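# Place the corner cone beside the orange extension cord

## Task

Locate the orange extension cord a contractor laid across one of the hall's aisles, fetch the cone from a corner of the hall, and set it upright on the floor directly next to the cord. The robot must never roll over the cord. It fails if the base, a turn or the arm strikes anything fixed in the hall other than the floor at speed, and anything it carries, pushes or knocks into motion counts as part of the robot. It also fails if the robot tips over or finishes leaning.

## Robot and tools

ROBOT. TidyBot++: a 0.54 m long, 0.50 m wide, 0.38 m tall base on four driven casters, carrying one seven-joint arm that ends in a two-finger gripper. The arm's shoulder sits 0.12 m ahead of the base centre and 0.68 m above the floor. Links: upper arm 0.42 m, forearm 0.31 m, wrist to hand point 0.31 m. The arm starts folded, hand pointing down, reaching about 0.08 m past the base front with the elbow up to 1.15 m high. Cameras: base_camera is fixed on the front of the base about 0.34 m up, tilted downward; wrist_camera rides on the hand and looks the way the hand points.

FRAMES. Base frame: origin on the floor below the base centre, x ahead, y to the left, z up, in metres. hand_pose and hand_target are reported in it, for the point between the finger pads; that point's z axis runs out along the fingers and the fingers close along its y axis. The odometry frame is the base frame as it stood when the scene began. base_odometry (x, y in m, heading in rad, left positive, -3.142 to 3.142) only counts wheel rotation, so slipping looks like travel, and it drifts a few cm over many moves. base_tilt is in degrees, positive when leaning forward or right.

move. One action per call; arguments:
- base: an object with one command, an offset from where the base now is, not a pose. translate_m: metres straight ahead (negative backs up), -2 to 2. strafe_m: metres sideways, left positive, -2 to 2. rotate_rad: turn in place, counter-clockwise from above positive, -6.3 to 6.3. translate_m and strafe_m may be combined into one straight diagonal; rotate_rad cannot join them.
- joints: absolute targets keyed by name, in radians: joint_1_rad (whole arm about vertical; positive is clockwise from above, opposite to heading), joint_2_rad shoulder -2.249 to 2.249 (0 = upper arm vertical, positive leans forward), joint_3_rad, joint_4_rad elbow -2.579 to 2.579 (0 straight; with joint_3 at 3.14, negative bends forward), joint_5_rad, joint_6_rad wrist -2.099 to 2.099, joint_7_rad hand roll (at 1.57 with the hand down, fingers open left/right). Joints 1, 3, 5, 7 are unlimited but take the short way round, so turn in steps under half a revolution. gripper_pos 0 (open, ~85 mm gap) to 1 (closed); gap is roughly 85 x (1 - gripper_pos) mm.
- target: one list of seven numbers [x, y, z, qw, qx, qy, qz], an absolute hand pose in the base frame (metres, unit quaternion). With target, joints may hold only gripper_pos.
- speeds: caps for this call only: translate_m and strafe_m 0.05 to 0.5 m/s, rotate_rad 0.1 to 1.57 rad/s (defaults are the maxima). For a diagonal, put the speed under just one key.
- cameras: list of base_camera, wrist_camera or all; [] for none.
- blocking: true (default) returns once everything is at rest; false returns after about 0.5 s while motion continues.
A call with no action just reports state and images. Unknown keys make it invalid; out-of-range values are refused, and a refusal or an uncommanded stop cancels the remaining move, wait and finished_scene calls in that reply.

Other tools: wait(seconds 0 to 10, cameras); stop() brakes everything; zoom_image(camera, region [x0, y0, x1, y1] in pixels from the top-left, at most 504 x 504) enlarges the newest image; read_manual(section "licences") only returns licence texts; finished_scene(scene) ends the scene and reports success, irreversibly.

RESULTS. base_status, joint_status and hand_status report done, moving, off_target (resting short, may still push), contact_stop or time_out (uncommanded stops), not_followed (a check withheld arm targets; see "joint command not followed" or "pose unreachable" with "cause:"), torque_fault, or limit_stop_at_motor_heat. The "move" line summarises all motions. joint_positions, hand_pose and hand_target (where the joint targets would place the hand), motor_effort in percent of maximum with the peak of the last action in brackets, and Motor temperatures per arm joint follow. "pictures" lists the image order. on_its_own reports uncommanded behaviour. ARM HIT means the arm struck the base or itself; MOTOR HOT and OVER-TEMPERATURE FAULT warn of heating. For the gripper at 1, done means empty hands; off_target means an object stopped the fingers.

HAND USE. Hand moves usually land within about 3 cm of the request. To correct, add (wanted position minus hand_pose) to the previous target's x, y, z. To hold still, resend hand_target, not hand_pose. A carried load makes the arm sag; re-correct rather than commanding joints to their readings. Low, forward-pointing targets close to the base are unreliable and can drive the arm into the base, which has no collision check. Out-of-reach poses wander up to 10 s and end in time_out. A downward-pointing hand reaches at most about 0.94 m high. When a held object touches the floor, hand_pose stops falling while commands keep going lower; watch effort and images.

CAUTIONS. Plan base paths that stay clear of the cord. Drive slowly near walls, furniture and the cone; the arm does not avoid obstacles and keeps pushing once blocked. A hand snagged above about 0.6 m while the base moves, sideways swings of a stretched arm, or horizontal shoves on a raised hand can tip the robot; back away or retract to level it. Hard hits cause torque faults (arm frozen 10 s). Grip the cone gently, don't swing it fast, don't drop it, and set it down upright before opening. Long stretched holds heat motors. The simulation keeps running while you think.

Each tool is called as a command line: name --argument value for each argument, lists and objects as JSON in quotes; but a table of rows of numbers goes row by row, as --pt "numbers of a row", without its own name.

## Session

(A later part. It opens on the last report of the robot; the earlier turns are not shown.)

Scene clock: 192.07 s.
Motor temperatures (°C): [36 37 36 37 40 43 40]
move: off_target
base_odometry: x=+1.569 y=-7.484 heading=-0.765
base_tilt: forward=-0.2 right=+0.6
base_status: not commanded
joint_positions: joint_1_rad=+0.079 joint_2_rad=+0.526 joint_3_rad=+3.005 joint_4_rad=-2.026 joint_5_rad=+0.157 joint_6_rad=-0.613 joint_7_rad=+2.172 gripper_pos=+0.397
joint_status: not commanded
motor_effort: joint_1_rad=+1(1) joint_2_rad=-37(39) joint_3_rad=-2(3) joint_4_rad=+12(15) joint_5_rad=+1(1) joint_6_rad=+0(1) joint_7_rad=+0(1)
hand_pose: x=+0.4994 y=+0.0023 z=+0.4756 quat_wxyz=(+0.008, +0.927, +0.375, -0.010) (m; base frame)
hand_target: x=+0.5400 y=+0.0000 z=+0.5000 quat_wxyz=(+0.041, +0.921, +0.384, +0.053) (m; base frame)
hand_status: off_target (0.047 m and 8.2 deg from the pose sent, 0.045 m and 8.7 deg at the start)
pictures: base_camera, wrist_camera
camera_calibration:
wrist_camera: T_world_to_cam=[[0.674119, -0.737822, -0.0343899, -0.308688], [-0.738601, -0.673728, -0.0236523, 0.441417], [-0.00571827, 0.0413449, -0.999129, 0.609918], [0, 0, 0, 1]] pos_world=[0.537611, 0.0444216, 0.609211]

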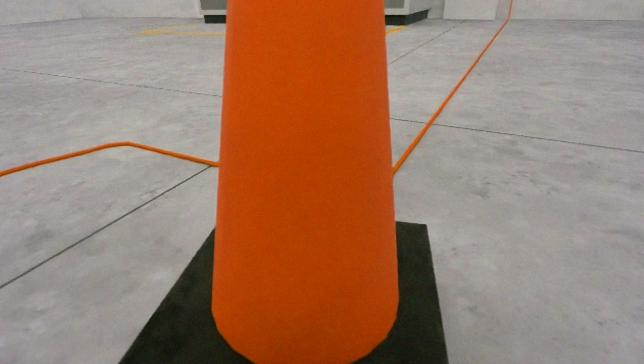

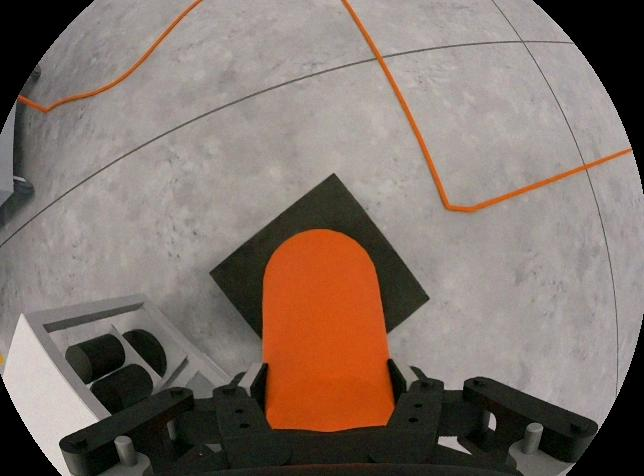

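move --base '{"translate_m": 0.12}' --speeds '{"translate_m": 0.1}' --target '[0.54, 0, 0.476, 0.041, 0.923, 0.385, 0.053]' --cameras '["all"]'

move --target '[0.54, 0, 0.462, 0.041, 0.923, 0.385, 0.053]' --cameras '["all"]'

Scene clock: 203.93 s.
Motor temperatures (°C): [36 37 36 37 40 43 40]
move: off_target
base_odometry: x=+1.656 y=-7.568 heading=-0.765
base_tilt: forward=-0.2 right=+0.6
base_status: done
joint_positions: joint_1_rad=+0.080 joint_2_rad=+0.577 joint_3_rad=+3.005 joint_4_rad=-2.052 joint_5_rad=+0.198 joint_6_rad=-0.534 joint_7_rad=+2.130 gripper_pos=+0.397
joint_status: not commanded
motor_effort: joint_1_rad=-1(2) joint_2_rad=-37(40) joint_3_rad=-3(4) joint_4_rad=+11(14) joint_5_rad=+0(1) joint_6_rad=+2(2) joint_7_rad=+0(1)
hand_pose: x=+0.4987 y=+0.0006 z=+0.4519 quat_wxyz=(+0.011, +0.927, +0.374, -0.008) (m; base frame)
hand_target: x=+0.5400 y=+0.0000 z=+0.4760 quat_wxyz=(+0.041, +0.921, +0.384, +0.053) (m; base frame)
hand_status: off_target (0.048 m and 7.9 deg from the pose sent, 0.041 m and 8.2 deg at the start)
pictures: base_camera, wrist_camera
camera_calibration:
wrist_camera: T_world_to_cam=[[0.671996, -0.74002, -0.0281202, -0.312046], [-0.740554, -0.671547, -0.0245877, 0.440639], [-0.000688647, 0.0373474, -0.999302, 0.583858], [0, 0, 0, 1]] pos_world=[0.536412, 0.0431838, 0.58551]

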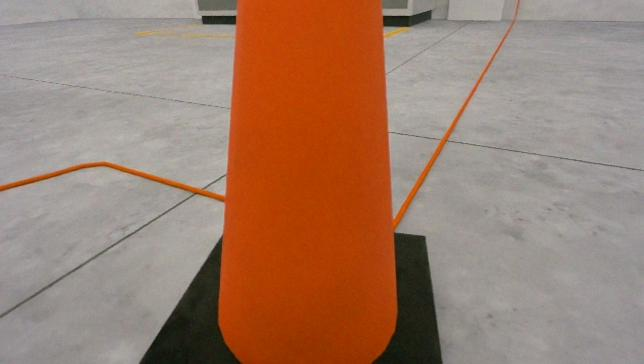

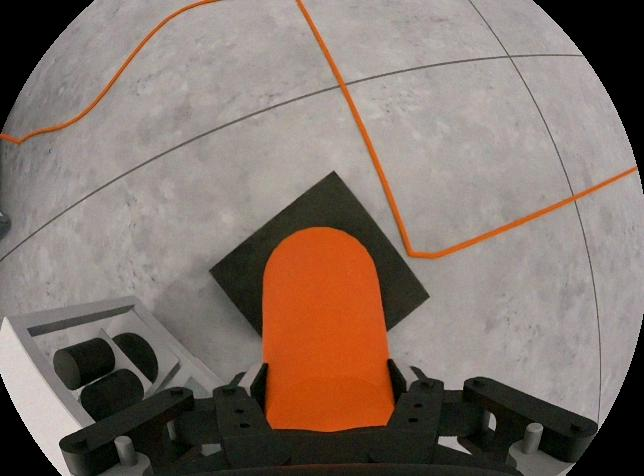

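Scene clock: 204.63 s.
Motor temperatures (°C): [36 37 36 37 40 43 40]
move: off_target
base_odometry: x=+1.656 y=-7.567 heading=-0.765
base_tilt: forward=-0.2 right=+0.6
base_status: not commanded
joint_positions: joint_1_rad=+0.080 joint_2_rad=+0.603 joint_3_rad=+3.005 joint_4_rad=-2.060 joint_5_rad=+0.221 joint_6_rad=-0.498 joint_7_rad=+2.106 gripper_pos=+0.397
joint_status: not commanded
motor_effort: joint_1_rad=+0(1) joint_2_rad=-38(39) joint_3_rad=-3(4) joint_4_rad=+10(12) joint_5_rad=+0(1) joint_6_rad=+1(2) joint_7_rad=-1(1)
hand_pose: x=+0.4994 y=+0.0000 z=+0.4406 quat_wxyz=(+0.012, +0.928, +0.372, -0.007) (m; base frame)
hand_target: x=+0.5400 y=+0.0000 z=+0.4620 quat_wxyz=(+0.041, +0.921, +0.384, +0.053) (m; base frame)
hand_status: off_target (0.046 m and 7.8 deg from the pose sent, 0.043 m and 7.9 deg at the start)
pictures: base_camera, wrist_camera
camera_calibration:
wrist_camera: T_world_to_cam=[[0.669975, -0.741969, -0.0248327, -0.313716], [-0.742379, -0.669474, -0.0260444, 0.442041], [0.00269929, 0.0358844, -0.999352, 0.570957], [0, 0, 0, 1]] pos_world=[0.536803, 0.0426786, 0.57431]

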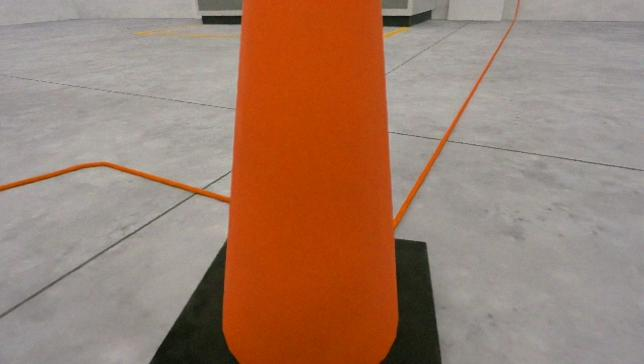

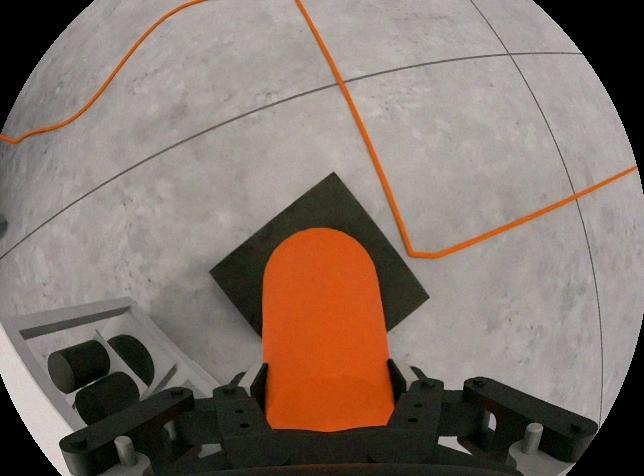

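Good gap (~5 cm). Lower on.

move --target '[0.54, 0, 0.455, 0.041, 0.923, 0.385, 0.053]' --cameras '[]'

move --target '[0.54, 0, 0.448, 0.041, 0.923, 0.385, 0.053]' --cameras '[]'

move --target '[0.54, 0, 0.441, 0.041, 0.923, 0.385, 0.053]' --cameras '["base_camera"]'

Scene clock: 211.33 s.
Motor temperatures (°C): [36 37 36 37 40 43 40]
move: off_target
base_odometry: x=+1.656 y=-7.567 heading=-0.765
base_tilt: forward=-0.2 right=+0.6
base_status: not commanded
joint_positions: joint_1_rad=+0.080 joint_2_rad=+0.611 joint_3_rad=+3.005 joint_4_rad=-2.062 joint_5_rad=+0.230 joint_6_rad=-0.479 joint_7_rad=+2.093 gripper_pos=+0.397
joint_status: not commanded
motor_effort: joint_1_rad=+0(1) joint_2_rad=-37(38) joint_3_rad=-3(3) joint_4_rad=+10(11) joint_5_rad=+1(2) joint_6_rad=+1(2) joint_7_rad=+0(1)
hand_pose: x=+0.5021 y=+0.0003 z=+0.4371 quat_wxyz=(+0.013, +0.929, +0.370, -0.003) (m; base frame)
hand_target: x=+0.5400 y=+0.0000 z=+0.4550 quat_wxyz=(+0.041, +0.921, +0.384, +0.053) (m; base frame)
hand_status: off_target (0.042 m and 7.3 deg from the pose sent, 0.043 m and 7.8 deg at the start)
pictures: none
No camera images: "cameras" was empty.

Scene clock: 211.90 s.
Motor temperatures (°C): [36 37 36 37 40 43 40]
move: off_target
base_odometry: x=+1.656 y=-7.567 heading=-0.765
base_tilt: forward=-0.2 right=+0.6
base_status: not commanded
joint_positions: joint_1_rad=+0.079 joint_2_rad=+0.616 joint_3_rad=+3.005 joint_4_rad=-2.063 joint_5_rad=+0.232 joint_6_rad=-0.463 joint_7_rad=+2.078 gripper_pos=+0.397
joint_status: not commanded
motor_effort: joint_1_rad=+1(2) joint_2_rad=-35(37) joint_3_rad=-1(3) joint_4_rad=+9(10) joint_5_rad=+3(3) joint_6_rad=+1(2) joint_7_rad=+0(1)
hand_pose: x=+0.5058 y=+0.0015 z=+0.4355 quat_wxyz=(+0.014, +0.931, +0.365, +0.003) (m; base frame)
hand_target: x=+0.5400 y=+0.0000 z=+0.4480 quat_wxyz=(+0.041, +0.921, +0.384, +0.053) (m; base frame)
hand_status: off_target (0.036 m and 6.9 deg from the pose sent, 0.039 m and 7.3 deg at the start)
pictures: none
No camera images: "cameras" was empty.

Scene clock: 212.47 s.
Motor temperatures (°C): [36 37 36 37 40 43 40]
move: off_target
base_odometry: x=+1.656 y=-7.567 heading=-0.764
base_tilt: forward=-0.2 right=+0.6
base_status: not commanded
joint_positions: joint_1_rad=+0.074 joint_2_rad=+0.621 joint_3_rad=+3.005 joint_4_rad=-2.063 joint_5_rad=+0.235 joint_6_rad=-0.447 joint_7_rad=+2.065 gripper_pos=+0.397
joint_status: not commanded
motor_effort: joint_1_rad=+2(2) joint_2_rad=-33(35) joint_3_rad=+0(1) joint_4_rad=+9(9) joint_5_rad=+3(4) joint_6_rad=+2(3) joint_7_rad=+0(1)
hand_pose: x=+0.5094 y=+0.0041 z=+0.4336 quat_wxyz=(+0.015, +0.932, +0.362, +0.009) (m; base frame)
hand_target: x=+0.5400 y=+0.0000 z=+0.4410 quat_wxyz=(+0.041, +0.921, +0.384, +0.053) (m; base frame)
hand_status: off_target (0.032 m and 6.5 deg from the pose sent, 0.035 m and 6.9 deg at the start)
pictures: base_camera

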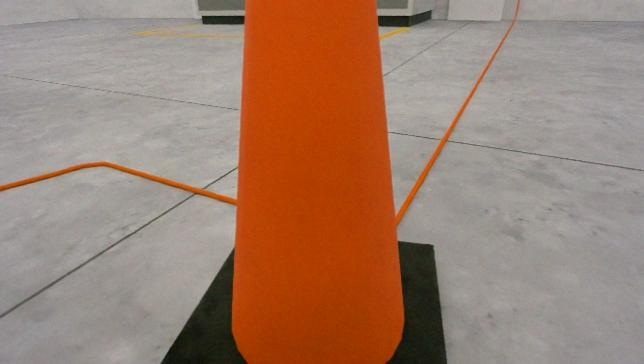

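move --joints '{"gripper_pos": 0.3}' --cameras '[]'

move --joints '{"gripper_pos": 0}' --cameras '["base_camera"]'

Scene clock: 218.00 s.
Motor temperatures (°C): [36 37 36 37 40 43 40]
move: done
base_odometry: x=+1.656 y=-7.567 heading=-0.764
base_tilt: forward=-0.2 right=+0.6
base_status: not commanded
joint_positions: joint_1_rad=+0.069 joint_2_rad=+0.624 joint_3_rad=+3.005 joint_4_rad=-2.064 joint_5_rad=+0.243 joint_6_rad=-0.442 joint_7_rad=+2.065 gripper_pos=+0.300
joint_status: all done
motor_effort: joint_1_rad=+2(4) joint_2_rad=-32(36) joint_3_rad=+1(2) joint_4_rad=+9(10) joint_5_rad=+2(4) joint_6_rad=+2(3) joint_7_rad=+0(1)
hand_pose: x=+0.5098 y=+0.0056 z=+0.4323 quat_wxyz=(+0.016, +0.930, +0.368, +0.009) (m; base frame)
hand_target: x=+0.5400 y=+0.0000 z=+0.4410 quat_wxyz=(+0.041, +0.921, +0.384, +0.053) (m; base frame)
hand_status: not commanded
pictures: none
No camera images: "cameras" was empty.

Scene clock: 218.70 s.
Motor temperatures (°C): [36 37 36 37 40 43 40]
move: done
base_odometry: x=+1.656 y=-7.567 heading=-0.764
base_tilt: forward=-0.2 right=+0.6
base_status: not commanded
joint_positions: joint_1_rad=+0.069 joint_2_rad=+0.623 joint_3_rad=+3.005 joint_4_rad=-2.064 joint_5_rad=+0.254 joint_6_rad=-0.442 joint_7_rad=+2.065 gripper_pos=+0.000
joint_status: all done
motor_effort: joint_1_rad=+0(4) joint_2_rad=-30(32) joint_3_rad=-2(3) joint_4_rad=+7(9) joint_5_rad=+1(3) joint_6_rad=+1(2) joint_7_rad=+0(1)
hand_pose: x=+0.5103 y=+0.0040 z=+0.4325 quat_wxyz=(+0.018, +0.928, +0.372, +0.009) (m; base frame)
hand_target: x=+0.5400 y=+0.0000 z=+0.4410 quat_wxyz=(+0.041, +0.921, +0.384, +0.053) (m; base frame)
hand_status: not commanded
pictures: base_camera

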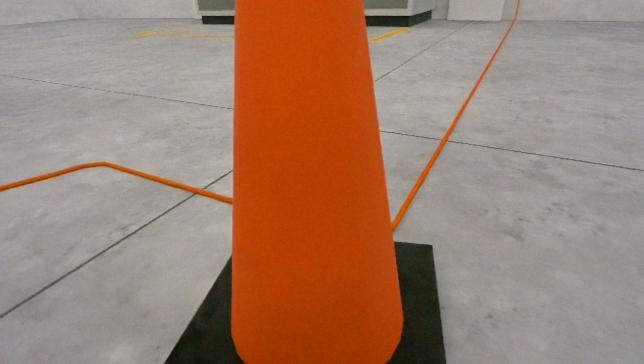

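move --target '[0.55, 0, 0.53, 0.041, 0.923, 0.385, 0.053]' --cameras '[]'

move --target '[0.54, 0, 0.68, 0.02, 0.923, 0.385, 0.03]' --cameras '[]'

move --base '{"translate_m": -0.4}' --cameras '["base_camera"]'

Scene clock: 224.63 s.
Motor temperatures (°C): [36 37 36 37 40 43 40]
move: off_target
base_odometry: x=+1.656 y=-7.567 heading=-0.765
base_tilt: forward=-0.2 right=+0.6
base_status: not commanded
joint_positions: joint_1_rad=+0.081 joint_2_rad=+0.439 joint_3_rad=+2.999 joint_4_rad=-1.955 joint_5_rad=+0.238 joint_6_rad=-0.568 joint_7_rad=+2.138 gripper_pos=+0.000
joint_status: not commanded
motor_effort: joint_1_rad=+0(2) joint_2_rad=-30(34) joint_3_rad=-2(3) joint_4_rad=+12(12) joint_5_rad=+1(2) joint_6_rad=+2(3) joint_7_rad=-1(1)
hand_pose: x=+0.5705 y=-0.0070 z=+0.5294 quat_wxyz=(+0.065, +0.916, +0.387, +0.080) (m; base frame)
hand_target: x=+0.5500 y=+0.0000 z=+0.5300 quat_wxyz=(+0.041, +0.921, +0.384, +0.053) (m; base frame)
hand_status: off_target (0.022 m and 4.2 deg from the pose sent, 0.105 m and 5.8 deg at the start)
pictures: none
No camera images: "cameras" was empty.

Scene clock: 226.40 s.
Motor temperatures (°C): [36 37 36 37 40 43 40]
move: off_target
base_odometry: x=+1.656 y=-7.567 heading=-0.765
base_tilt: forward=-0.2 right=+0.6
base_status: not commanded
joint_positions: joint_1_rad=+0.080 joint_2_rad=+0.254 joint_3_rad=+3.026 joint_4_rad=-1.666 joint_5_rad=+0.114 joint_6_rad=-1.096 joint_7_rad=+2.282 gripper_pos=+0.000
joint_status: not commanded
motor_effort: joint_1_rad=+1(1) joint_2_rad=-27(32) joint_3_rad=-1(2) joint_4_rad=+16(17) joint_5_rad=+1(2) joint_6_rad=+2(3) joint_7_rad=-1(1)
hand_pose: x=+0.5593 y=-0.0161 z=+0.6747 quat_wxyz=(+0.057, +0.921, +0.382, +0.048) (m; base frame)
hand_target: x=+0.5400 y=+0.0000 z=+0.6800 quat_wxyz=(+0.020, +0.922, +0.385, +0.030) (m; base frame)
hand_status: off_target (0.026 m and 4.7 deg from the pose sent, 0.154 m and 7.7 deg at the start)
pictures: none
No camera images: "cameras" was empty.

Scene clock: 228.63 s.
Motor temperatures (°C): [36 37 36 37 40 43 40]
move: done
base_odometry: x=+1.367 y=-7.291 heading=-0.764
base_tilt: forward=-0.2 right=+0.6
base_status: done
joint_positions: joint_1_rad=+0.076 joint_2_rad=+0.249 joint_3_rad=+3.030 joint_4_rad=-1.662 joint_5_rad=+0.110 joint_6_rad=-1.106 joint_7_rad=+2.282 gripper_pos=+0.000
joint_status: not commanded
motor_effort: joint_1_rad=+0(3) joint_2_rad=-26(30) joint_3_rad=-2(3) joint_4_rad=+16(17) joint_5_rad=+1(2) joint_6_rad=+2(3) joint_7_rad=+0(1)
hand_pose: x=+0.5576 y=-0.0150 z=+0.6773 quat_wxyz=(+0.056, +0.922, +0.381, +0.047) (m; base frame)
hand_target: x=+0.5400 y=+0.0000 z=+0.6800 quat_wxyz=(+0.020, +0.922, +0.385, +0.030) (m; base frame)
hand_status: not commanded
pictures: base_camera

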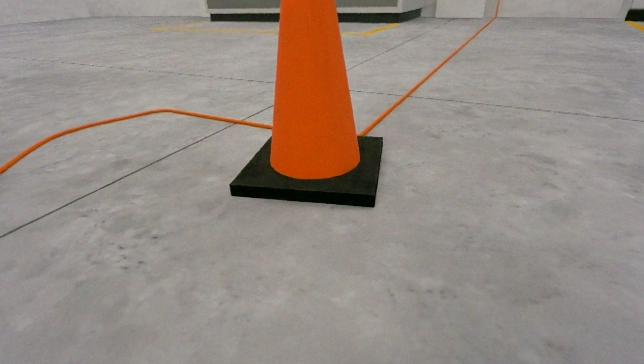

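finished_scene --scene 2

The scene is finished: the task was done.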